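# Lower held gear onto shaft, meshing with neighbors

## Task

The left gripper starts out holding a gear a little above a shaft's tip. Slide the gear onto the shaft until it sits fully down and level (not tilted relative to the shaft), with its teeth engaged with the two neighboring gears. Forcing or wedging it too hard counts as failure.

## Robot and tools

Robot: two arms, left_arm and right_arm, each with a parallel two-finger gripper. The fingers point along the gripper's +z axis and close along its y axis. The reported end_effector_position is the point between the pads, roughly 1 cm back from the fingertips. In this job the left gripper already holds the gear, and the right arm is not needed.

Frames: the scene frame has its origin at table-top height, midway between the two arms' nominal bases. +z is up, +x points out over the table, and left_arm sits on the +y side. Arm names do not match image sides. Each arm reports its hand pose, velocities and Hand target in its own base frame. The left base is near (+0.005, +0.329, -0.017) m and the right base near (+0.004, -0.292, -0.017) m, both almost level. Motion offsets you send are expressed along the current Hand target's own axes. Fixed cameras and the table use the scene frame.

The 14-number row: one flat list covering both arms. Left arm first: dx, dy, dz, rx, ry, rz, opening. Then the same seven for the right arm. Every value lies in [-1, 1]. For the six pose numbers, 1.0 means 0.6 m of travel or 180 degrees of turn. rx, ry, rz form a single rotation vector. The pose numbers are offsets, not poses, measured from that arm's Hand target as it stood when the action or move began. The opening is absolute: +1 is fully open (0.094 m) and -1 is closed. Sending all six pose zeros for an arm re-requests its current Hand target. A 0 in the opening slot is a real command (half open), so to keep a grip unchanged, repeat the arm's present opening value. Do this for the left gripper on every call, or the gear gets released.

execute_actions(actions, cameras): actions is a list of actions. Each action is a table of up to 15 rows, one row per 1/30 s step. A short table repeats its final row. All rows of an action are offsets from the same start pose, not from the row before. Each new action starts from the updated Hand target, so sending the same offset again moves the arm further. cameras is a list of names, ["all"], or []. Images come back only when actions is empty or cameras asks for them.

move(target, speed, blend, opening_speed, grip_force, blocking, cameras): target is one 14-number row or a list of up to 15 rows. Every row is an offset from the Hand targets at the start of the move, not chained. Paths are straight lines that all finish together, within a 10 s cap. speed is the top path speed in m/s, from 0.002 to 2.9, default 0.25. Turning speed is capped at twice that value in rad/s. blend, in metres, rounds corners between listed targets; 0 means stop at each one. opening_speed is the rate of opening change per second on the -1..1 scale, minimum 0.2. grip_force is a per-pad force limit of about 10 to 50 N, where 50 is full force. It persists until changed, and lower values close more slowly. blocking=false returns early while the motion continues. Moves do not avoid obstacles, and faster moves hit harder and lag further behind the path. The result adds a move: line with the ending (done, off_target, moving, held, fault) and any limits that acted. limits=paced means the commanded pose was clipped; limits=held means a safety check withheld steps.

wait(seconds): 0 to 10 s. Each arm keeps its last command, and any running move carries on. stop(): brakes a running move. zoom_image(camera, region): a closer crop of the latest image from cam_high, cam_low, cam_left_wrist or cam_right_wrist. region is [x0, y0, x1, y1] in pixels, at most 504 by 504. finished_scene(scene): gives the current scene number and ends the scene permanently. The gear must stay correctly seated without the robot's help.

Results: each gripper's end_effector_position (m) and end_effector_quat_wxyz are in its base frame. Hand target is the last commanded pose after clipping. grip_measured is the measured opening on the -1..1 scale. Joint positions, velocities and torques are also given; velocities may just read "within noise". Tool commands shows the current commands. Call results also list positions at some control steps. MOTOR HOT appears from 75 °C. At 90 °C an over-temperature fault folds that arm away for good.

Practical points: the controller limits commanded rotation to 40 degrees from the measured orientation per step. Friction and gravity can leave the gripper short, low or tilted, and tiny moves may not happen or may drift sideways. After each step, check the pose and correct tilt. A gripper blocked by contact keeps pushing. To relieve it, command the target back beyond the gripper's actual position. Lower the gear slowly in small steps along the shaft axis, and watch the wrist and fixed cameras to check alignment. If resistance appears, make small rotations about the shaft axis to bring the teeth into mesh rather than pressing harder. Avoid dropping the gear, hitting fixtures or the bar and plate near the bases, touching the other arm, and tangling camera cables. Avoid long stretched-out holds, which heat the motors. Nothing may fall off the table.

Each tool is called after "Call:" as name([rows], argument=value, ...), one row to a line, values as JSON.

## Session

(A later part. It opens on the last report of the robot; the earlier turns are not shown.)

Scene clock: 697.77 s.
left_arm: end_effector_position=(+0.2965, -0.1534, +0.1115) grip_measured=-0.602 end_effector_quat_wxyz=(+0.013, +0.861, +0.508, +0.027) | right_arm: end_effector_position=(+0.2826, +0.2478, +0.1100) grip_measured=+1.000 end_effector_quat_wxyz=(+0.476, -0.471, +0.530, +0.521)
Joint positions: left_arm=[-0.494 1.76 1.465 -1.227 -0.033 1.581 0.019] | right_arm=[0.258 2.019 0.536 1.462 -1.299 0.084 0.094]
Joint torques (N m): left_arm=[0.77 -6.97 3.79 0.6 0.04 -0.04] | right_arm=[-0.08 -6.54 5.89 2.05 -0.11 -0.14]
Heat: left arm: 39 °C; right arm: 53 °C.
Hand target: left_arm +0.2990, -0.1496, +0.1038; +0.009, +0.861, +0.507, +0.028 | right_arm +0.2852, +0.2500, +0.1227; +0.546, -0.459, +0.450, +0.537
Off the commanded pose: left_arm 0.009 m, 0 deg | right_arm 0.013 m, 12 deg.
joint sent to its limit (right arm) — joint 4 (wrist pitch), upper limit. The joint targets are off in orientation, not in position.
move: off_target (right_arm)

Call:
move([
  [-0.002,-0.01,0,0,0,0,-1,0,0,0,0,0,0,1],
], speed=0.02)

Scene clock: 705.40 s.
left_arm: end_effector_position=(+0.2958, -0.1530, +0.1106) grip_measured=-0.602 end_effector_quat_wxyz=(+0.018, +0.860, +0.508, +0.030) | right_arm: end_effector_position=(+0.2826, +0.2478, +0.1100) grip_measured=+1.000 end_effector_quat_wxyz=(+0.476, -0.471, +0.530, +0.521)
Joint positions: left_arm=[-0.494 1.745 1.444 -1.208 -0.033 1.581 0.019] | right_arm=[0.258 2.019 0.536 1.462 -1.299 0.084 0.094]
Joint torques (N m): left_arm=[0.54 -7.53 3.32 0.5 0.04 -0.08] | right_arm=[-0.03 -6.54 5.86 2.02 -0.11 -0.14]
Heat: left arm: 39 °C; right arm: 53 °C.
Hand target: left_arm +0.2932, -0.1477, +0.1036; +0.009, +0.861, +0.507, +0.028 | right_arm +0.2852, +0.2500, +0.1227; +0.546, -0.459, +0.450, +0.537
Off the commanded pose: left_arm 0.009 m, 1 deg | right_arm 0.013 m, 12 deg.
joint sent to its limit (right arm) — joint 4 (wrist pitch), upper limit. The joint targets are off in orientation, not in position.
move: off_target (right_arm)

Call:
wait(seconds=0, cameras=["cam_left_wrist","cam_right_wrist"])

Call:
zoom_image(camera="cam_right_wrist", region=[415, 190, 455, 230])

Call:
zoom_image(camera="cam_right_wrist", region=[470, 190, 510, 230])

Call:
zoom_image(camera="cam_left_wrist", region=[340, 250, 400, 350])

Call:
zoom_image(camera="cam_left_wrist", region=[475, 255, 535, 325])

Scene clock: 767.67 s.
left_arm: end_effector_position=(+0.2958, -0.1530, +0.1106) grip_measured=-0.602 end_effector_quat_wxyz=(+0.018, +0.860, +0.508, +0.030) | right_arm: end_effector_position=(+0.2826, +0.2478, +0.1100) grip_measured=+1.000 end_effector_quat_wxyz=(+0.476, -0.471, +0.530, +0.521)
Joint positions: left_arm=[-0.494 1.745 1.444 -1.208 -0.033 1.581 0.019] | right_arm=[0.258 2.019 0.536 1.462 -1.299 0.084 0.094]
Joint torques (N m): left_arm=[0.53 -7.53 3.3 0.5 0.04 -0.09] | right_arm=[-0.16 -6.6 5.85 2.04 -0.11 -0.12]
Heat: left arm: 42 °C; right arm: 53 °C.
Hand target: left_arm +0.2932, -0.1477, +0.1036; +0.009, +0.861, +0.507, +0.028 | right_arm +0.2852, +0.2500, +0.1227; +0.546, -0.459, +0.450, +0.537
Tool commands: left_gripper/opening=-1.0 right_gripper/opening=+1.0
Off the commanded pose: left_arm 0.009 m, 1 deg | right_arm 0.013 m, 12 deg.
camera_calibration:
cam_left_wrist: T_world_to_cam=[[-0.910289, 0.406254, -0.0795774, 0.340016], [0.307758, 0.792675, 0.526261, 0.0145093], [0.276875, 0.454559, -0.846591, 0.185035], [0, 0, 0, 1]] pos_world=[0.253816, -0.233743, 0.176071]
cam_right_wrist: T_world_to_cam=[[0.999376, -0.016006, 0.0314819, -0.286296], [0.0186395, -0.518102, -0.855116, 0.257569], [0.0299978, 0.855169, -0.51748, -0.0597111], [0, 0, 0, 1]] pos_world=[0.283107, 0.179928, 0.198365]
Images, in order (width x height): cam_left_wrist 896x504, cam_right_wrist 896x504.

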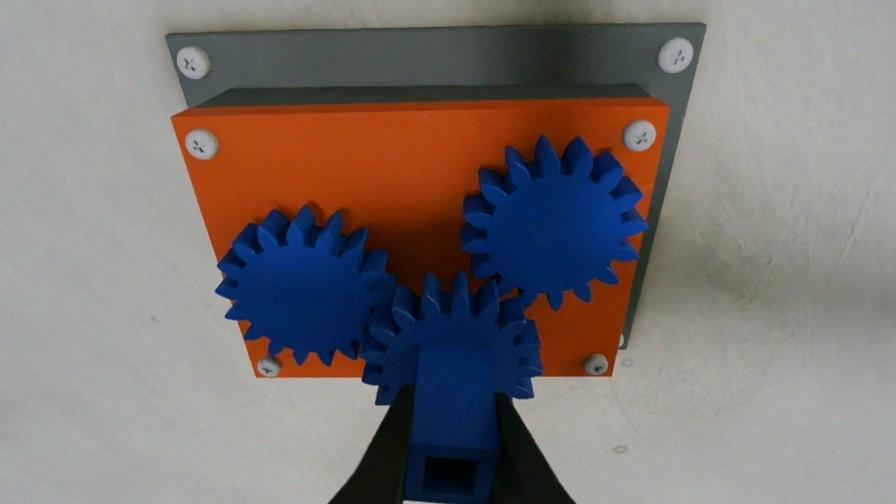

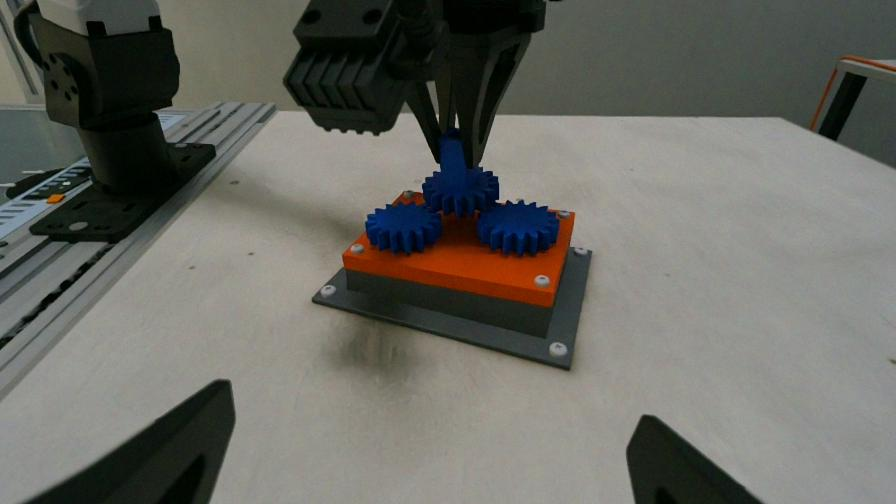

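Scaled by 12.600 from the camera's 896x504 image, which has a finer 1280x720 frame.

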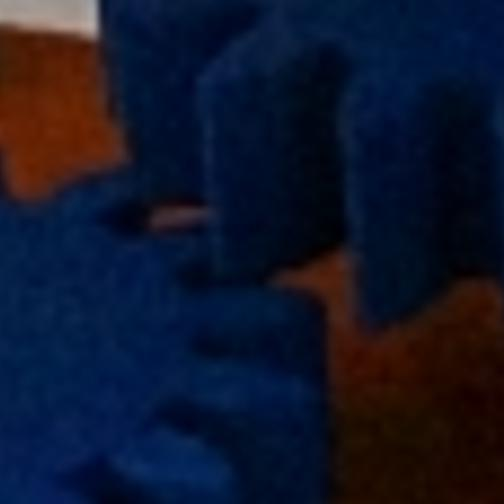

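Scaled by 12.600 from the camera's 896x504 image, which has a finer 1280x720 frame.

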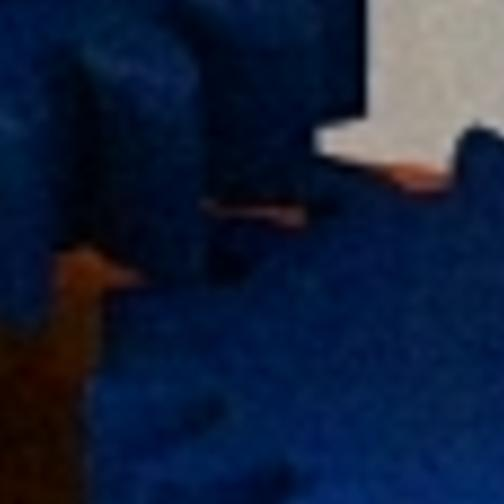

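Scaled by 5.040 from the camera's 896x504 image, which has a finer 1280x720 frame.

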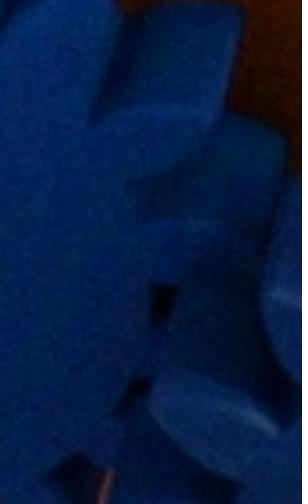

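Scaled by 7.200 from the camera's 896x504 image, which has a finer 1280x720 frame.

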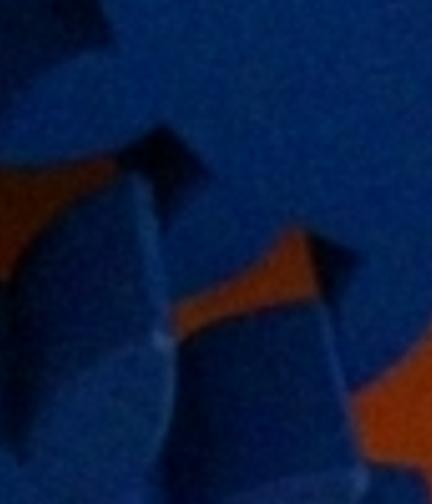

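Call:
move([
  [-0.011,0.012,-0.028,0,0,0,-1,0,0,0,0,0,0,1],
], speed=0.04)

Scene clock: 786.93 s.
left_arm: end_effector_position=(+0.2943, -0.1550, +0.1146) grip_measured=-0.602 end_effector_quat_wxyz=(+0.009, +0.862, +0.507, +0.027) | right_arm: end_effector_position=(+0.2826, +0.2478, +0.1100) grip_measured=+1.000 end_effector_quat_wxyz=(+0.476, -0.471, +0.530, +0.521)
Joint positions: left_arm=[-0.504 1.76 1.478 -1.245 -0.037 1.575 0.019] | right_arm=[0.258 2.019 0.536 1.462 -1.299 0.084 0.094]
Joint torques (N m): left_arm=[-0.5 -7.17 7.82 0.18 0.08 -0.23] | right_arm=[-0.1 -6.67 5.83 2.03 -0.1 -0.12]
Heat: left arm: 42 °C; right arm: 53 °C.
Hand target: left_arm +0.2954, -0.1573, +0.1204; +0.010, +0.861, +0.507, +0.028 | right_arm +0.2852, +0.2500, +0.1227; +0.546, -0.459, +0.450, +0.537
Off the commanded pose: left_arm 0.006 m, 0 deg | right_arm 0.013 m, 12 deg.
joint sent to its limit (right arm) — joint 4 (wrist pitch), upper limit. The joint targets are off in orientation, not in position.
move: off_target (right_arm)

Call:
move([
  [0.004,0,0.018,0,0,0,-1,0,0,0,0,0,0,1],
  [0.004,0,0.034,0,0,0,-1,0,0,0,0,0,0,1],
], speed=[0.06,0.02])

Scene clock: 799.60 s.
left_arm: end_effector_position=(+0.2950, -0.1552, +0.1108) grip_measured=-0.602 end_effector_quat_wxyz=(+0.009, +0.861, +0.507, +0.027) | right_arm: end_effector_position=(+0.2826, +0.2478, +0.1100) grip_measured=+1.000 end_effector_quat_wxyz=(+0.476, -0.471, +0.530, +0.521)
Joint positions: left_arm=[-0.504 1.764 1.468 -1.231 -0.038 1.574 0.019] | right_arm=[0.258 2.019 0.536 1.462 -1.299 0.084 0.094]
Joint torques (N m): left_arm=[0.24 -6.87 3 0.73 0.09 -0.12] | right_arm=[-0.14 -6.53 5.82 2.02 -0.11 -0.14]
Heat: left arm: 41 °C; right arm: 53 °C.
Hand target: left_arm +0.2976, -0.1549, +0.1001; +0.009, +0.861, +0.507, +0.028 | right_arm +0.2852, +0.2500, +0.1227; +0.546, -0.459, +0.450, +0.537
Off the commanded pose: left_arm 0.011 m, 0 deg | right_arm 0.013 m, 12 deg.
joint sent to its limit (right arm) — joint 4 (wrist pitch), upper limit. The joint targets are off in orientation, not in position.
move: off_target (left_arm, right_arm)

Call:
move([
  [0,0,0,0,0,-0.016,-1,0,0,0,0,0,0,1],
  [0,0,0,0,0,-0.03,-1,0,0,0,0,0,0,1],
], speed=0.04)

Scene clock: 808.33 s.
left_arm: end_effector_position=(+0.2950, -0.1552, +0.1109) grip_measured=-0.602 end_effector_quat_wxyz=(+0.010, +0.840, +0.542, +0.027) | right_arm: end_effector_position=(+0.2826, +0.2478, +0.1100) grip_measured=+1.000 end_effector_quat_wxyz=(+0.476, -0.471, +0.530, +0.521)
Joint positions: left_arm=[-0.504 1.764 1.468 -1.231 -0.038 1.493 0.019] | right_arm=[0.258 2.019 0.536 1.462 -1.299 0.084 0.094]
Joint torques (N m): left_arm=[0.27 -6.84 3.04 0.74 0.09 -0.24] | right_arm=[-0.16 -6.63 5.81 2.04 -0.11 -0.12]
Heat: left arm: 41 °C; right arm: 53 °C.
Hand target: left_arm +0.2976, -0.1549, +0.1001; +0.011, +0.836, +0.547, +0.027 | right_arm +0.2852, +0.2500, +0.1227; +0.546, -0.459, +0.450, +0.537
Off the commanded pose: left_arm 0.011 m, 1 deg | right_arm 0.013 m, 12 deg.
joint sent to its limit (right arm) — joint 4 (wrist pitch), upper limit. The joint targets are off in orientation, not in position.
move: off_target (left_arm, right_arm)

Call:
move([
  [-0.005,0,0,0,0,0,-1,0,0,0,0,0,0,1],
  [-0.005,0,0,0,0,0.03,-1,0,0,0,0,0,0,1],
  [-0.005,0,0,0,0,0.045,-1,0,0,0,0,0,0,1],
], speed=0.04)

Call:
move([
  [0.011,0,0,0,0,0,-1,0,0,0,0,0,0,1],
  [0.011,0,0,0,0,-0.025,-1,0,0,0,0,0,0,1],
  [0.011,0,0,0,0,-0.045,-1,0,0,0,0,0,0,1],
], speed=0.04)

Scene clock: 853.37 s.
left_arm: end_effector_position=(+0.2955, -0.1554, +0.1109) grip_measured=-0.602 end_effector_quat_wxyz=(+0.009, +0.868, +0.496, +0.028) | right_arm: end_effector_position=(+0.2826, +0.2478, +0.1100) grip_measured=+1.000 end_effector_quat_wxyz=(+0.476, -0.471, +0.530, +0.521)
Joint positions: left_arm=[-0.504 1.764 1.468 -1.23 -0.038 1.599 0.019] | right_arm=[0.258 2.019 0.536 1.462 -1.299 0.084 0.094]
Joint torques (N m): left_arm=[-0.47 -6.74 3.1 0.71 0.09 -0.04] | right_arm=[-0.1 -6.58 5.89 2.04 -0.11 -0.13]
Heat: left arm: 40 °C; right arm: 53 °C.
Hand target: left_arm +0.2964, -0.1577, +0.1000; +0.009, +0.873, +0.487, +0.028 | right_arm +0.2852, +0.2500, +0.1227; +0.546, -0.459, +0.450, +0.537
Off the commanded pose: left_arm 0.011 m, 1 deg | right_arm 0.013 m, 12 deg.
joint sent to its limit (right arm) — joint 4 (wrist pitch), upper limit. The joint targets are off in orientation, not in position.
move: off_target (left_arm, right_arm)

Scene clock: 856.53 s.
left_arm: end_effector_position=(+0.2961, -0.1538, +0.1109) grip_measured=-0.602 end_effector_quat_wxyz=(+0.011, +0.841, +0.540, +0.026) | right_arm: end_effector_position=(+0.2826, +0.2478, +0.1100) grip_measured=+1.000 end_effector_quat_wxyz=(+0.476, -0.471, +0.530, +0.521)
Joint positions: left_arm=[-0.498 1.764 1.468 -1.23 -0.036 1.503 0.019] | right_arm=[0.258 2.019 0.536 1.462 -1.299 0.084 0.094]
Joint torques (N m): left_arm=[0.68 -6.69 3.23 0.73 0.07 -0.24] | right_arm=[-0.16 -6.6 5.78 2.02 -0.1 -0.12]
Heat: left arm: 40 °C; right arm: 53 °C.
Hand target: left_arm +0.2999, -0.1521, +0.1003; +0.011, +0.836, +0.547, +0.027 | right_arm +0.2852, +0.2500, +0.1227; +0.546, -0.459, +0.450, +0.537
Off the commanded pose: left_arm 0.011 m, 1 deg | right_arm 0.013 m, 12 deg.
joint sent to its limit (right arm) — joint 4 (wrist pitch), upper limit. The joint targets are off in orientation, not in position.
move: off_target (left_arm, right_arm)

Call:
move([
  [-0.003,0,0.002,0,0,-0.07,-1,0,0,0,0,0,0,1],
], speed=0.06)

Scene clock: 865.43 s.
left_arm: end_effector_position=(+0.2958, -0.1541, +0.1109) grip_measured=-0.602 end_effector_quat_wxyz=(+0.014, +0.777, +0.629, +0.024) | right_arm: end_effector_position=(+0.2826, +0.2478, +0.1100) grip_measured=+1.000 end_effector_quat_wxyz=(+0.476, -0.471, +0.530, +0.521)
Joint positions: left_arm=[-0.498 1.764 1.468 -1.231 -0.034 1.283 0.019] | right_arm=[0.258 2.019 0.536 1.462 -1.299 0.084 0.094]
Joint torques (N m): left_arm=[0.24 -6.57 3.04 0.79 0.04 -0.3] | right_arm=[-0.13 -6.58 5.86 2.04 -0.1 -0.12]
Heat: left arm: 40 °C; right arm: 53 °C.
Hand target: left_arm +0.2993, -0.1537, +0.0990; +0.014, +0.771, +0.636, +0.026 | right_arm +0.2852, +0.2500, +0.1227; +0.546, -0.459, +0.450, +0.537
Off the commanded pose: left_arm 0.012 m, 1 deg | right_arm 0.013 m, 12 deg.
joint sent to its limit (right arm) — joint 4 (wrist pitch), upper limit. The joint targets are off in orientation, not in position.
move: off_target (left_arm, right_arm)

Call:
wait(seconds=0, cameras=["cam_low","cam_left_wrist","cam_right_wrist"])

Call:
zoom_image(camera="cam_right_wrist", region=[340, 150, 580, 290])

Call:
zoom_image(camera="cam_left_wrist", region=[200, 150, 650, 410])

Call:
zoom_image(camera="cam_low", region=[444, 260, 484, 295])

Scene clock: 879.03 s.
left_arm: end_effector_position=(+0.2958, -0.1541, +0.1109) grip_measured=-0.602 end_effector_quat_wxyz=(+0.014, +0.777, +0.629, +0.024) | right_arm: end_effector_position=(+0.2826, +0.2478, +0.1100) grip_measured=+1.000 end_effector_quat_wxyz=(+0.476, -0.471, +0.530, +0.521)
Joint positions: left_arm=[-0.498 1.764 1.468 -1.231 -0.034 1.283 0.019] | right_arm=[0.258 2.019 0.536 1.462 -1.299 0.084 0.094]
Joint torques (N m): left_arm=[0.25 -6.61 3 0.78 0.04 -0.29] | right_arm=[-0.12 -6.6 5.85 2.04 -0.09 -0.12]
Heat: left arm: 40 °C; right arm: 53 °C.
Hand target: left_arm +0.2993, -0.1537, +0.0990; +0.014, +0.771, +0.636, +0.026 | right_arm +0.2852, +0.2500, +0.1227; +0.546, -0.459, +0.450, +0.537
Tool commands: left_gripper/opening=-1.0 right_gripper/opening=+1.0
Off the commanded pose: left_arm 0.012 m, 1 deg | right_arm 0.013 m, 12 deg.
camera_calibration:
cam_left_wrist: T_world_to_cam=[[-0.98984, 0.124285, -0.0690726, 0.31949], [0.071177, 0.853638, 0.515981, 0.0957265], [0.123091, 0.505822, -0.853811, 0.23989], [0, 0, 0, 1]] pos_world=[0.279902, -0.242765, 0.177496]
cam_right_wrist: T_world_to_cam=[[0.999376, -0.016006, 0.0314819, -0.286296], [0.0186395, -0.518102, -0.855116, 0.257569], [0.0299978, 0.855169, -0.51748, -0.0597111], [0, 0, 0, 1]] pos_world=[0.283107, 0.179928, 0.198365]
Images, in order (width x height): cam_low 896x504, cam_left_wrist 896x504, cam_right_wrist 896x504.

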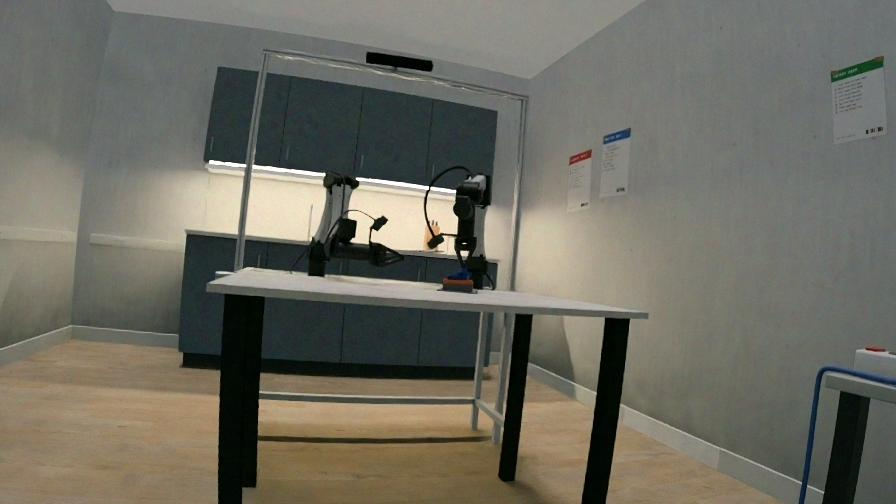

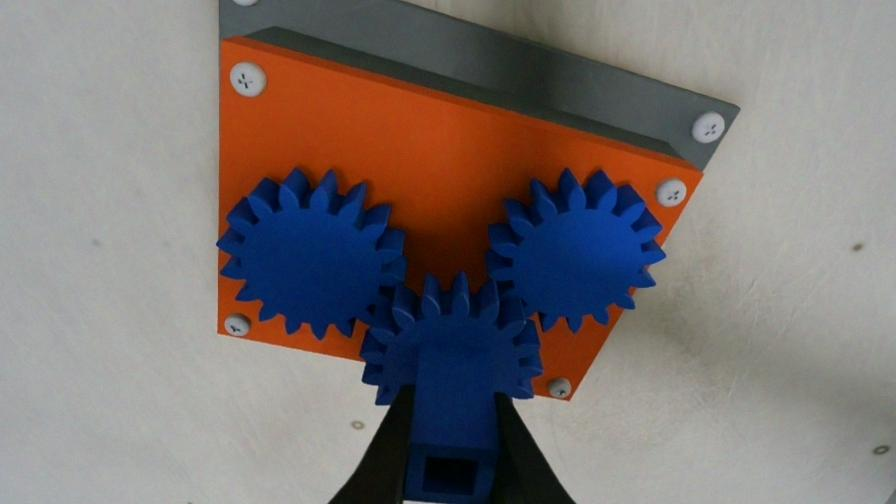

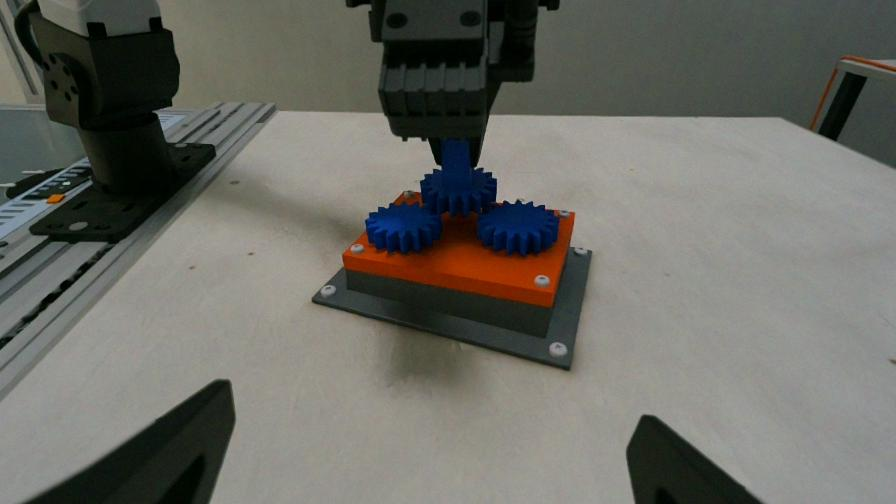

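Scaled by 2.100 from the camera's 896x504 image, which has a finer 1280x720 frame.

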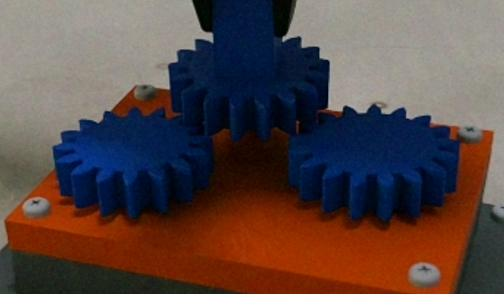

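Scaled by 1.120 from the camera's 896x504 image, which has a finer 1280x720 frame.

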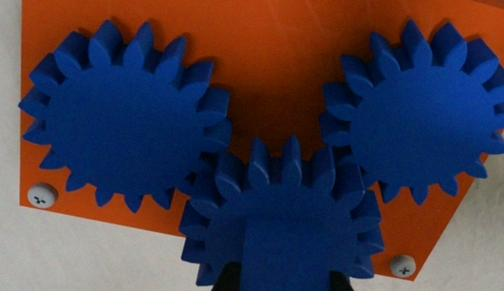

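Scaled by 12.600 from the camera's 896x504 image, which has a finer 1280x720 frame.

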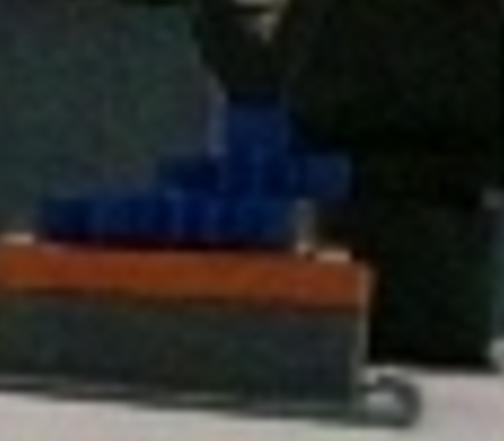

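Call:
move([
  [0,0,0.001,0,0,0.037,-1,0,0,0,0,0,0,1],
], speed=0.008)

Call:
move([
  [0,0,0.0,0,0,0.037,-1,0,0,0,0,0,0,1],
], speed=0.008)

Call:
move([
  [0,0,0.0,0,0,0.037,-1,0,0,0,0,0,0,1],
], speed=0.008)

Scene clock: 906.87 s.
left_arm: end_effector_position=(+0.2960, -0.1539, +0.1109) grip_measured=-0.602 end_effector_quat_wxyz=(+0.012, +0.805, +0.593, +0.025) | right_arm: end_effector_position=(+0.2826, +0.2478, +0.1100) grip_measured=+1.000 end_effector_quat_wxyz=(+0.476, -0.471, +0.530, +0.521)
Joint positions: left_arm=[-0.498 1.764 1.468 -1.231 -0.035 1.374 0.019] | right_arm=[0.258 2.019 0.536 1.462 -1.299 0.084 0.094]
Joint torques (N m): left_arm=[0.25 -6.54 2.85 0.8 0.06 -0.07] | right_arm=[-0.1 -6.56 5.86 2.04 -0.1 -0.12]
Heat: left arm: 40 °C; right arm: 53 °C.
Hand target: left_arm +0.2993, -0.1537, +0.0984; +0.012, +0.807, +0.590, +0.027 | right_arm +0.2852, +0.2500, +0.1227; +0.546, -0.459, +0.450, +0.537
Off the commanded pose: left_arm 0.013 m, 0 deg | right_arm 0.013 m, 12 deg.
joint sent to its limit (right arm) — joint 4 (wrist pitch), upper limit. The joint targets are off in orientation, not in position.
move: off_target (left_arm, right_arm)

Scene clock: 914.37 s.
left_arm: end_effector_position=(+0.2964, -0.1541, +0.1109) grip_measured=-0.602 end_effector_quat_wxyz=(+0.012, +0.838, +0.545, +0.027) | right_arm: end_effector_position=(+0.2826, +0.2478, +0.1100) grip_measured=+1.000 end_effector_quat_wxyz=(+0.476, -0.471, +0.530, +0.521)
Joint positions: left_arm=[-0.498 1.764 1.468 -1.229 -0.035 1.491 0.019] | right_arm=[0.258 2.019 0.536 1.462 -1.299 0.084 0.094]
Joint torques (N m): left_arm=[0.24 -6.53 2.84 0.77 0.06 -0.07] | right_arm=[-0.1 -6.54 5.87 2.03 -0.1 -0.13]
Heat: left arm: 40 °C; right arm: 53 °C.
Hand target: left_arm +0.2993, -0.1537, +0.0984; +0.011, +0.840, +0.542, +0.027 | right_arm +0.2852, +0.2500, +0.1227; +0.546, -0.459, +0.450, +0.537
Off the commanded pose: left_arm 0.013 m, 0 deg | right_arm 0.013 m, 12 deg.
joint sent to its limit (right arm) — joint 4 (wrist pitch), upper limit. The joint targets are off in orientation, not in position.
move: off_target (left_arm, right_arm)

Scene clock: 921.87 s.
left_arm: end_effector_position=(+0.2964, -0.1541, +0.1107) grip_measured=-0.602 end_effector_quat_wxyz=(+0.010, +0.866, +0.498, +0.027) | right_arm: end_effector_position=(+0.2826, +0.2478, +0.1100) grip_measured=+1.000 end_effector_quat_wxyz=(+0.476, -0.471, +0.530, +0.521)
Joint positions: left_arm=[-0.498 1.764 1.467 -1.228 -0.035 1.6 0.019] | right_arm=[0.258 2.019 0.536 1.462 -1.299 0.084 0.094]
Joint torques (N m): left_arm=[0.24 -6.52 2.88 0.76 0.05 -0.03] | right_arm=[-0.08 -6.53 5.87 2.04 -0.11 -0.13]
Heat: left arm: 40 °C; right arm: 53 °C.
Hand target: left_arm +0.2994, -0.1537, +0.0985; +0.009, +0.870, +0.492, +0.028 | right_arm +0.2852, +0.2500, +0.1227; +0.546, -0.459, +0.450, +0.537
Off the commanded pose: left_arm 0.013 m, 1 deg | right_arm 0.013 m, 12 deg.
joint sent to its limit (right arm) — joint 4 (wrist pitch), upper limit. The joint targets are off in orientation, not in position.
move: off_target (left_arm, right_arm)

Call:
move([
  [0.002,-0.011,0.001,0,0,-0.008,-1,0,0,0,0,0,0,1],
], speed=0.02)

Call:
move([
  [0,0,0.0,0,0,-0.03,-1,0,0,0,0,0,0,1],
], speed=0.008)

Scene clock: 941.53 s.
left_arm: end_effector_position=(+0.2954, -0.1536, +0.1101) grip_measured=-0.602 end_effector_quat_wxyz=(+0.019, +0.866, +0.498, +0.033) | right_arm: end_effector_position=(+0.2826, +0.2478, +0.1100) grip_measured=+1.000 end_effector_quat_wxyz=(+0.476, -0.471, +0.530, +0.521)
Joint positions: left_arm=[-0.498 1.74 1.436 -1.199 -0.035 1.602 0.019] | right_arm=[0.258 2.019 0.536 1.462 -1.299 0.084 0.094]
Joint torques (N m): left_arm=[0.62 -6.39 2.89 0.61 0.06 -0.22] | right_arm=[-0.12 -6.64 5.86 2.05 -0.1 -0.13]
Heat: left arm: 39 °C; right arm: 53 °C.
Hand target: left_arm +0.2944, -0.1493, +0.0976; +0.009, +0.864, +0.503, +0.028 | right_arm +0.2852, +0.2500, +0.1227; +0.546, -0.459, +0.450, +0.537
Off the commanded pose: left_arm 0.013 m, 1 deg | right_arm 0.013 m, 12 deg.
joint sent to its limit (right arm) — joint 4 (wrist pitch), upper limit. The joint targets are off in orientation, not in position.
move: off_target (left_arm, right_arm)

Scene clock: 947.63 s.
left_arm: end_effector_position=(+0.2953, -0.1535, +0.1102) grip_measured=-0.602 end_effector_quat_wxyz=(+0.021, +0.843, +0.536, +0.032) | right_arm: end_effector_position=(+0.2826, +0.2478, +0.1100) grip_measured=+1.000 end_effector_quat_wxyz=(+0.476, -0.471, +0.530, +0.521)
Joint positions: left_arm=[-0.498 1.74 1.436 -1.199 -0.035 1.512 0.019] | right_arm=[0.258 2.019 0.536 1.462 -1.299 0.084 0.094]
Joint torques (N m): left_arm=[0.59 -6.42 2.84 0.62 0.07 -0.25] | right_arm=[-0.13 -6.6 5.81 2.04 -0.11 -0.13]
Heat: left arm: 40 °C; right arm: 53 °C.
Hand target: left_arm +0.2943, -0.1492, +0.0977; +0.011, +0.839, +0.543, +0.027 | right_arm +0.2852, +0.2500, +0.1227; +0.546, -0.459, +0.450, +0.537
Off the commanded pose: left_arm 0.013 m, 2 deg | right_arm 0.013 m, 12 deg.
joint sent to its limit (right arm) — joint 4 (wrist pitch), upper limit. The joint targets are off in orientation, not in position.
move: off_target (left_arm, right_arm)

Call:
move([
  [-0.0043,0.0062,-0.021,0,0,0.0225,-1,0,0,0,0,0,0,1],
], speed=0.03)

Call:
move([
  [0,0,0,0,0,0,-0.2,0,0,0,0,0,0,1],
], opening_speed=0.4, cameras=["cam_left_wrist","cam_right_wrist"])

Call:
zoom_image(camera="cam_right_wrist", region=[340, 110, 580, 290])

Scene clock: 964.23 s.
left_arm: end_effector_position=(+0.2955, -0.1536, +0.1112) grip_measured=-0.602 end_effector_quat_wxyz=(+0.018, +0.854, +0.518, +0.031) | right_arm: end_effector_position=(+0.2826, +0.2478, +0.1100) grip_measured=+1.000 end_effector_quat_wxyz=(+0.476, -0.471, +0.530, +0.521)
Joint positions: left_arm=[-0.498 1.745 1.446 -1.209 -0.035 1.554 0.019] | right_arm=[0.258 2.019 0.536 1.462 -1.299 0.084 0.094]
Joint torques (N m): left_arm=[-0.06 -6.08 6.86 0.26 0.05 -0.06] | right_arm=[-0.09 -6.61 5.87 2.04 -0.11 -0.13]
Heat: left arm: 40 °C; right arm: 53 °C.
Hand target: left_arm +0.2959, -0.1532, +0.1102; +0.010, +0.858, +0.513, +0.028 | right_arm +0.2852, +0.2500, +0.1227; +0.546, -0.459, +0.450, +0.537
Off the commanded pose: left_arm 0.001 m, 1 deg | right_arm 0.013 m, 12 deg.
joint sent to its limit (right arm) — joint 4 (wrist pitch), upper limit. The joint targets are off in orientation, not in position.
move: off_target (right_arm)

Scene clock: 966.43 s.
left_arm: end_effector_position=(+0.2949, -0.1533, +0.1070) grip_measured=-0.203 end_effector_quat_wxyz=(+0.011, +0.855, +0.518, +0.027) | right_arm: end_effector_position=(+0.2826, +0.2478, +0.1100) grip_measured=+1.000 end_effector_quat_wxyz=(+0.476, -0.471, +0.530, +0.521)
Joint positions: left_arm=[-0.498 1.758 1.446 -1.212 -0.035 1.555 0.037] | right_arm=[0.258 2.019 0.536 1.462 -1.299 0.084 0.094]
Joint torques (N m): left_arm=[-0.03 -7.32 6.9 0.24 0.06 -0.06] | right_arm=[-0.13 -6.57 5.83 2.05 -0.1 -0.13]
Heat: left arm: 40 °C; right arm: 53 °C.
Hand target: left_arm +0.2959, -0.1532, +0.1103; +0.010, +0.858, +0.513, +0.028 | right_arm +0.2852, +0.2500, +0.1227; +0.546, -0.459, +0.450, +0.537
Off the commanded pose: left_arm 0.003 m, 1 deg | right_arm 0.013 m, 12 deg.
joint sent to its limit (right arm) — joint 4 (wrist pitch), upper limit. The joint targets are off in orientation, not in position.
move: off_target (right_arm)
camera_calibration:
cam_left_wrist: T_world_to_cam=[[-0.920252, 0.385822, -0.0654076, 0.337453], [0.295883, 0.795404, 0.528947, 0.0205185], [0.256105, 0.467412, -0.84613, 0.190376], [0, 0, 0, 1]] pos_world=[0.255715, -0.235501, 0.172302]
cam_right_wrist: T_world_to_cam=[[0.999376, -0.016006, 0.0314819, -0.286296], [0.0186395, -0.518102, -0.855116, 0.257569], [0.0299978, 0.855169, -0.51748, -0.0597111], [0, 0, 0, 1]] pos_world=[0.283107, 0.179928, 0.198365]
Images, in order (width x height): cam_left_wrist 896x504, cam_right_wrist 896x504.

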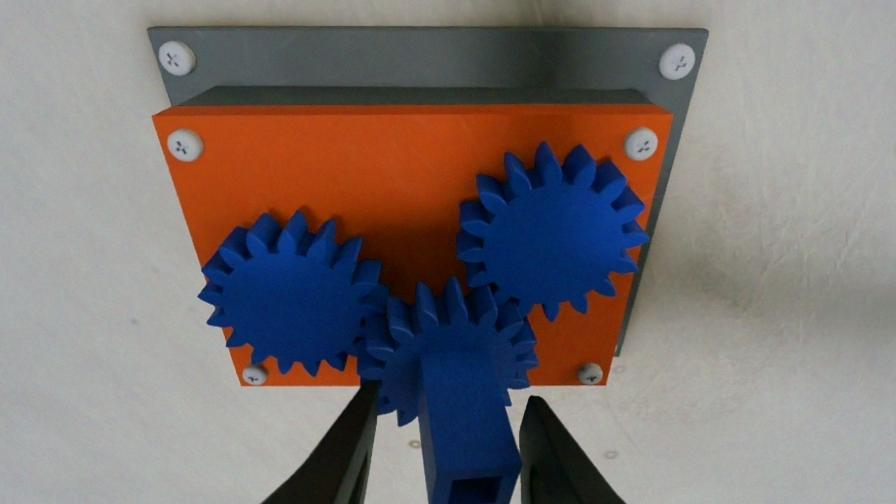

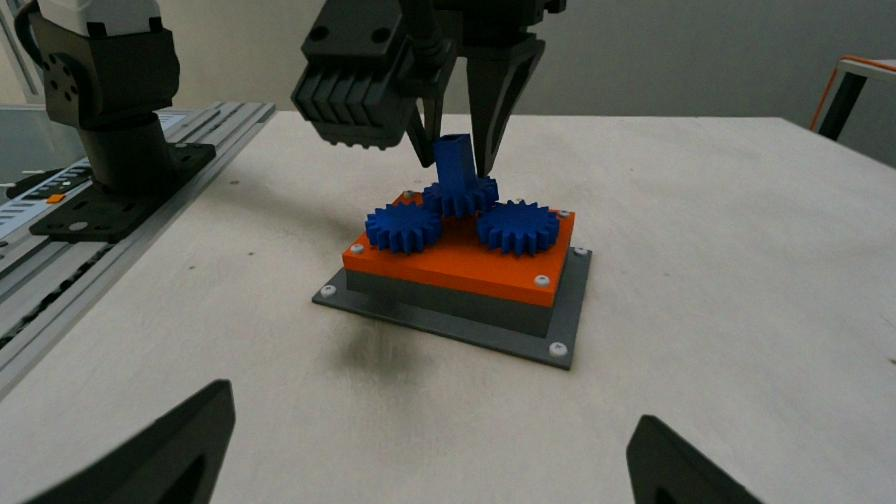

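Scaled by 2.100 from the camera's 896x504 image, which has a finer 1280x720 frame.

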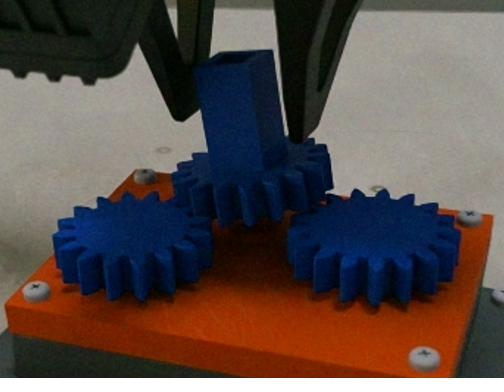

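Call:
zoom_image(camera="cam_left_wrist", region=[330, 240, 420, 400])

Call:
zoom_image(camera="cam_left_wrist", region=[450, 240, 550, 350])

Call:
zoom_image(camera="cam_right_wrist", region=[460, 170, 520, 240])

Call:
zoom_image(camera="cam_right_wrist", region=[410, 170, 470, 240])

Scaled by 3.150 from the camera's 896x504 image, which has a finer 1280x720 frame.

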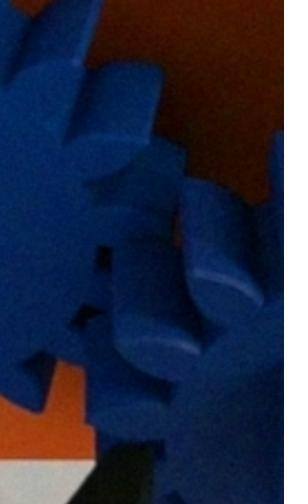

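Scaled by 4.582 from the camera's 896x504 image, which has a finer 1280x720 frame.

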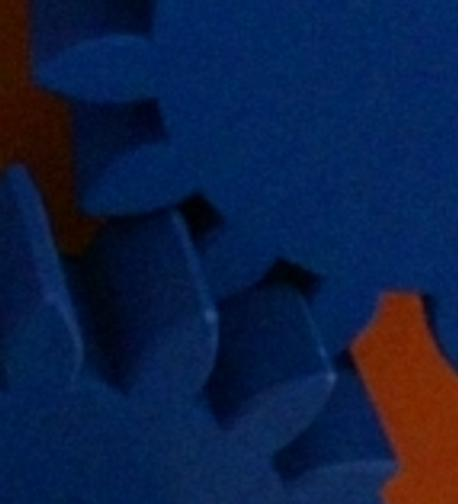

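Scaled by 7.200 from the camera's 896x504 image, which has a finer 1280x720 frame.

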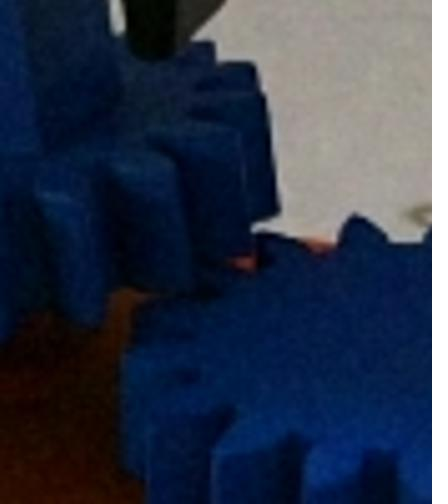

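Scaled by 7.200 from the camera's 896x504 image, which has a finer 1280x720 frame.

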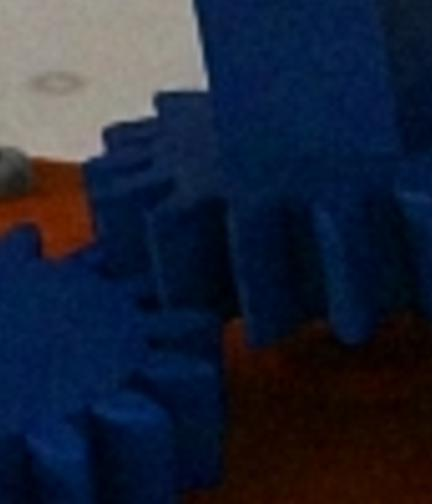

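Call:
move([
  [0,0,0,0,0,0,-0.53,0,0,0,0,0,0,1],
], opening_speed=0.3)

Call:
move([
  [0,0,0,0,0,-0.04,-0.53,0,0,0,0,0,0,1],
], speed=0.02, cameras=["cam_left_wrist","cam_right_wrist"])

Call:
zoom_image(camera="cam_right_wrist", region=[340, 110, 580, 290])

Scene clock: 1003.43 s.
left_arm: end_effector_position=(+0.2941, -0.1528, +0.1069) grip_measured=-0.527 end_effector_quat_wxyz=(+0.009, +0.855, +0.518, +0.026) | right_arm: end_effector_position=(+0.2826, +0.2478, +0.1100) grip_measured=+1.000 end_effector_quat_wxyz=(+0.476, -0.471, +0.530, +0.521)
Joint positions: left_arm=[-0.498 1.758 1.446 -1.215 -0.035 1.555 0.022] | right_arm=[0.258 2.019 0.536 1.462 -1.299 0.084 0.094]
Joint torques (N m): left_arm=[-0.08 -7.28 6.89 0.26 0.05 -0.05] | right_arm=[-0.13 -6.64 5.75 2.05 -0.09 -0.12]
Heat: left arm: 40 °C; right arm: 53 °C.
Hand target: left_arm +0.2959, -0.1532, +0.1103; +0.010, +0.858, +0.513, +0.028 | right_arm +0.2852, +0.2500, +0.1227; +0.546, -0.459, +0.450, +0.537
Off the commanded pose: left_arm 0.004 m, 1 deg | right_arm 0.013 m, 12 deg.
joint sent to its limit (right arm) — joint 4 (wrist pitch), upper limit. The joint targets are off in orientation, not in position.
move: off_target (right_arm)

Scene clock: 1006.93 s.
left_arm: end_effector_position=(+0.2941, -0.1528, +0.1069) grip_measured=-0.527 end_effector_quat_wxyz=(+0.011, +0.826, +0.563, +0.026) | right_arm: end_effector_position=(+0.2826, +0.2478, +0.1100) grip_measured=+1.000 end_effector_quat_wxyz=(+0.476, -0.471, +0.530, +0.521)
Joint positions: left_arm=[-0.498 1.758 1.446 -1.215 -0.035 1.447 0.022] | right_arm=[0.258 2.019 0.536 1.462 -1.299 0.084 0.094]
Joint torques (N m): left_arm=[-0.03 -7.3 6.87 0.29 0.05 -0.23] | right_arm=[-0.18 -6.5 5.87 2.04 -0.09 -0.14]
Heat: left arm: 40 °C; right arm: 53 °C.
Hand target: left_arm +0.2959, -0.1532, +0.1103; +0.011, +0.824, +0.566, +0.027 | right_arm +0.2852, +0.2500, +0.1227; +0.546, -0.459, +0.450, +0.537
Off the commanded pose: left_arm 0.004 m, 0 deg | right_arm 0.013 m, 12 deg.
joint sent to its limit (right arm) — joint 4 (wrist pitch), upper limit. The joint targets are off in orientation, not in position.
move: off_target (right_arm)
camera_calibration:
cam_left_wrist: T_world_to_cam=[[-0.956452, 0.284636, -0.0646638, 0.331609], [0.209981, 0.824843, 0.524922, 0.0506942], [0.202749, 0.488484, -0.848691, 0.209465], [0, 0, 0, 1]] pos_world=[0.264055, -0.238523, 0.172604]
cam_right_wrist: T_world_to_cam=[[0.999376, -0.016006, 0.0314819, -0.286296], [0.0186395, -0.518102, -0.855116, 0.257569], [0.0299978, 0.855169, -0.51748, -0.0597111], [0, 0, 0, 1]] pos_world=[0.283107, 0.179928, 0.198365]
Images, in order (width x height): cam_left_wrist 896x504, cam_right_wrist 896x504.

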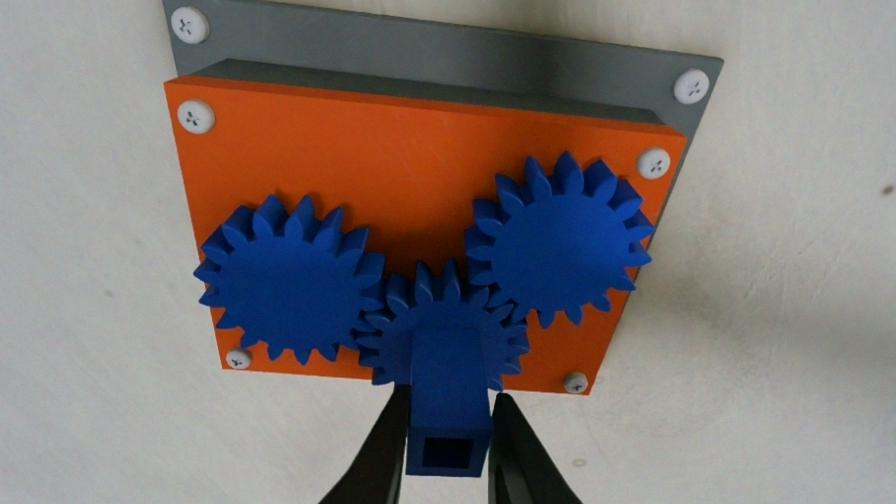

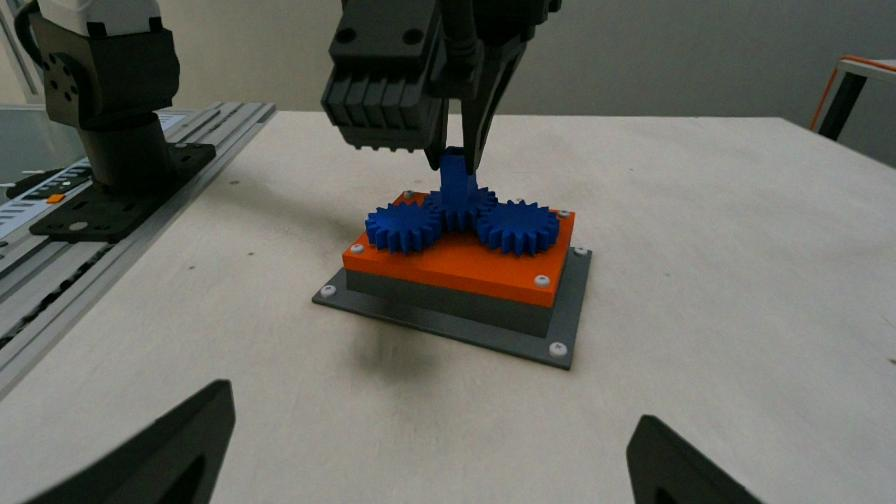

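Scaled by 2.100 from the camera's 896x504 image, which has a finer 1280x720 frame.

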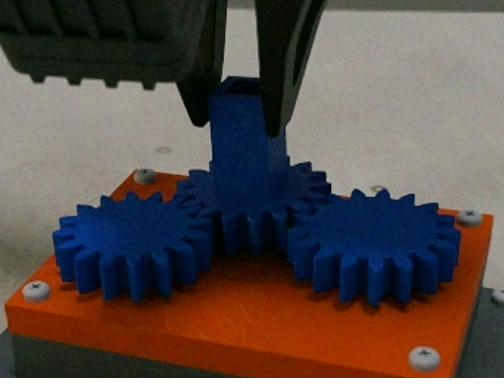

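Call:
move([
  [0,0,0,0,0,0,-0.1,0,0,0,0,0,0,1],
], opening_speed=0.6, cameras=["cam_low","cam_left_wrist","cam_right_wrist"])

Call:
zoom_image(camera="cam_right_wrist", region=[340, 130, 580, 290])

Call:
zoom_image(camera="cam_low", region=[444, 260, 484, 295])

Call:
zoom_image(camera="cam_left_wrist", region=[330, 240, 550, 400])

Scene clock: 1019.37 s.
left_arm: end_effector_position=(+0.2941, -0.1528, +0.1069) grip_measured=-0.103 end_effector_quat_wxyz=(+0.011, +0.826, +0.564, +0.026) | right_arm: end_effector_position=(+0.2826, +0.2478, +0.1100) grip_measured=+1.000 end_effector_quat_wxyz=(+0.476, -0.471, +0.530, +0.521)
Joint positions: left_arm=[-0.498 1.758 1.446 -1.215 -0.035 1.446 0.042] | right_arm=[0.258 2.019 0.536 1.462 -1.299 0.084 0.094]
Joint torques (N m): left_arm=[-0.05 -7.31 6.93 0.28 0.06 -0.23] | right_arm=[-0.14 -6.58 5.89 2.05 -0.11 -0.13]
Heat: left arm: 40 °C; right arm: 53 °C.
Hand target: left_arm +0.2959, -0.1532, +0.1103; +0.011, +0.824, +0.566, +0.027 | right_arm +0.2852, +0.2500, +0.1227; +0.546, -0.459, +0.450, +0.537
Off the commanded pose: left_arm 0.004 m, 0 deg | right_arm 0.013 m, 12 deg.
joint sent to its limit (right arm) — joint 4 (wrist pitch), upper limit. The joint targets are off in orientation, not in position.
move: off_target (right_arm)
camera_calibration:
cam_left_wrist: T_world_to_cam=[[-0.956663, 0.283934, -0.0646377, 0.331493], [0.209408, 0.825042, 0.524838, 0.0509087], [0.202348, 0.488557, -0.848745, 0.209599], [0, 0, 0, 1]] pos_world=[0.264054, -0.238525, 0.172604]
cam_right_wrist: T_world_to_cam=[[0.999376, -0.016006, 0.0314819, -0.286296], [0.0186395, -0.518102, -0.855116, 0.257569], [0.0299978, 0.855169, -0.51748, -0.0597111], [0, 0, 0, 1]] pos_world=[0.283107, 0.179928, 0.198365]
Images, in order (width x height): cam_low 896x504, cam_left_wrist 896x504, cam_right_wrist 896x504.

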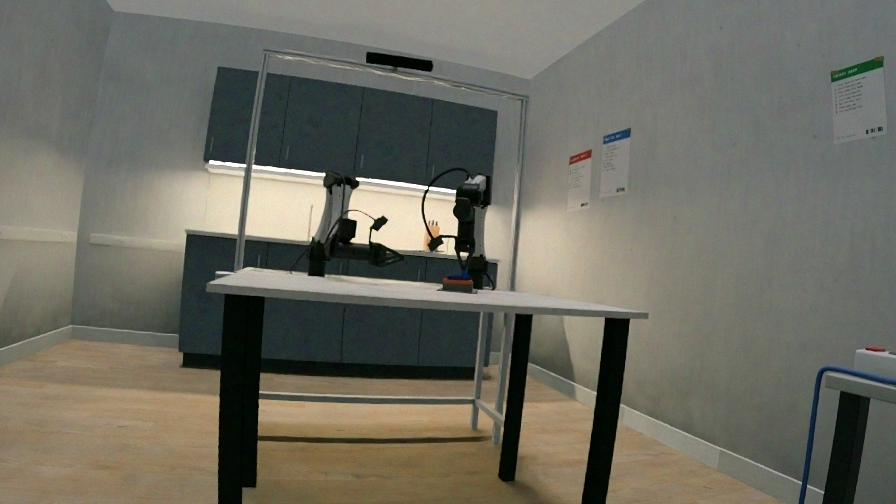

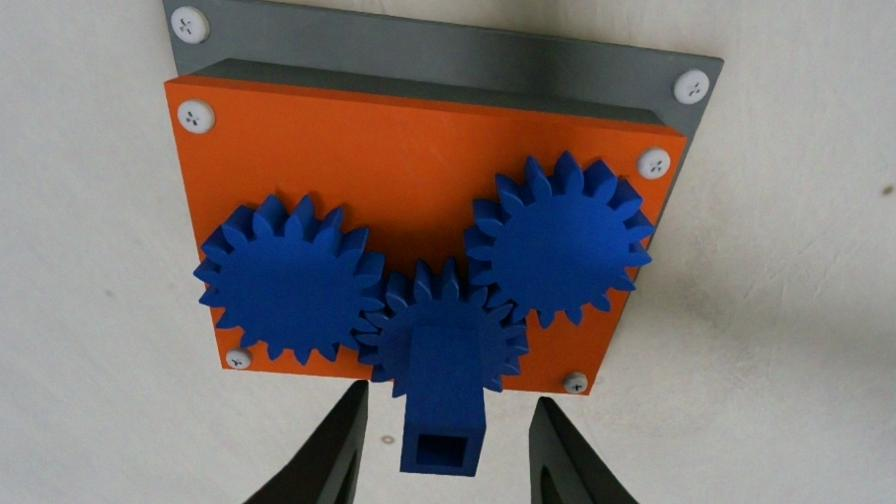

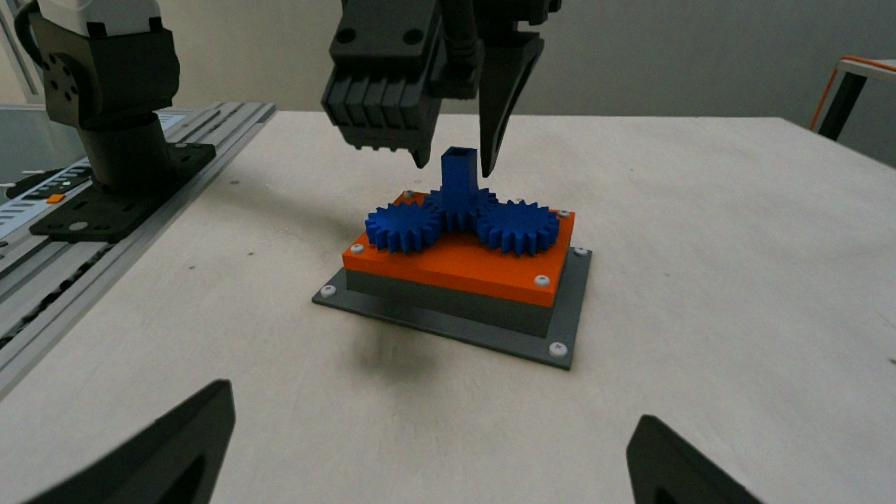

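Scaled by 2.100 from the camera's 896x504 image, which has a finer 1280x720 frame.

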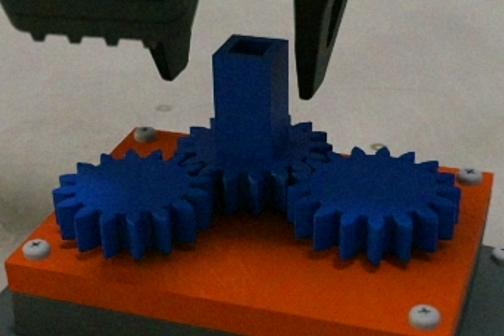

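Scaled by 12.600 from the camera's 896x504 image, which has a finer 1280x720 frame.

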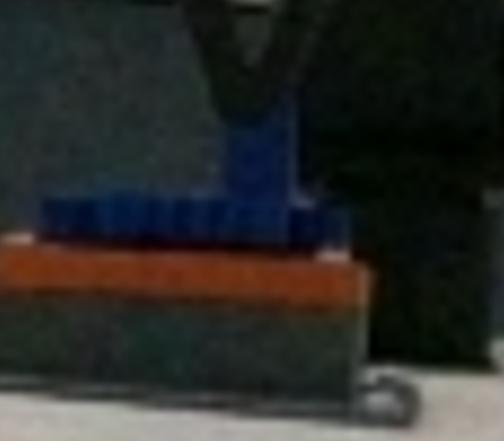

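Scaled by 2.291 from the camera's 896x504 image, which has a finer 1280x720 frame.

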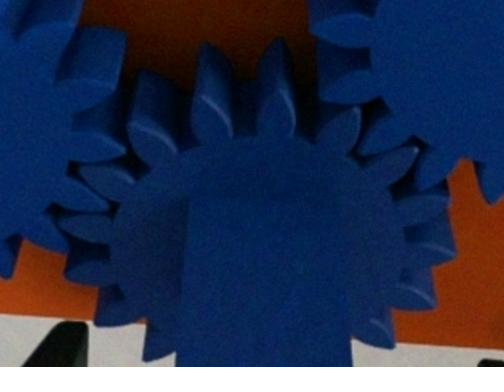

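Call:
move([
  [0,0,-0.13,0,0,0,-0.1,0,0,0,0,0,0,1],
], speed=0.12, cameras=["cam_right_wrist"])

Call:
zoom_image(camera="cam_right_wrist", region=[340, 130, 580, 290])

Scene clock: 1027.47 s.
left_arm: end_effector_position=(+0.2912, -0.1530, +0.1830) grip_measured=-0.103 end_effector_quat_wxyz=(+0.010, +0.824, +0.566, +0.025) | right_arm: end_effector_position=(+0.2826, +0.2478, +0.1100) grip_measured=+1.000 end_effector_quat_wxyz=(+0.476, -0.471, +0.530, +0.521)
Joint positions: left_arm=[-0.502 1.775 1.77 -1.525 -0.035 1.437 0.042] | right_arm=[0.258 2.019 0.536 1.462 -1.299 0.084 0.094]
Joint torques (N m): left_arm=[-0.4 -7.31 7.27 0.22 0.05 -0.23] | right_arm=[-0.14 -6.58 5.83 2.05 -0.09 -0.13]
Heat: left arm: 40 °C; right arm: 53 °C.
Hand target: left_arm +0.2915, -0.1541, +0.1882; +0.011, +0.824, +0.566, +0.027 | right_arm +0.2852, +0.2500, +0.1227; +0.546, -0.459, +0.450, +0.537
Off the commanded pose: left_arm 0.005 m, 0 deg | right_arm 0.013 m, 12 deg.
joint sent to its limit (right arm) — joint 4 (wrist pitch), upper limit. The joint targets are off in orientation, not in position.
move: off_target (right_arm)
camera_calibration:
cam_right_wrist: T_world_to_cam=[[0.999376, -0.016006, 0.0314819, -0.286296], [0.0186395, -0.518102, -0.855116, 0.257569], [0.0299978, 0.855169, -0.51748, -0.0597111], [0, 0, 0, 1]] pos_world=[0.283107, 0.179928, 0.198365]
Images, in order (width x height): cam_right_wrist 896x504.

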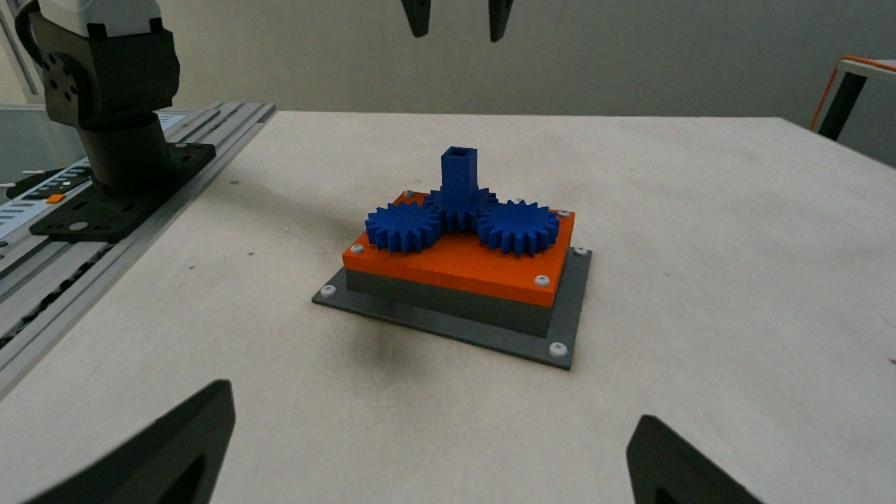

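Scaled by 2.100 from the camera's 896x504 image, which has a finer 1280x720 frame.

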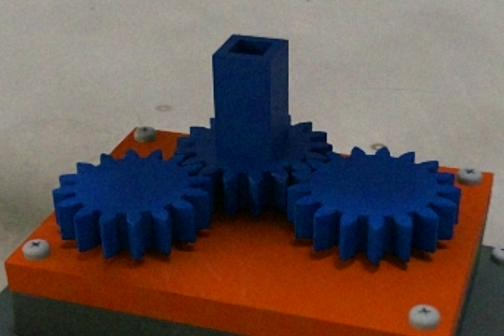

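Call:
finished_scene(scene=2)

The scene is finished: the task was done.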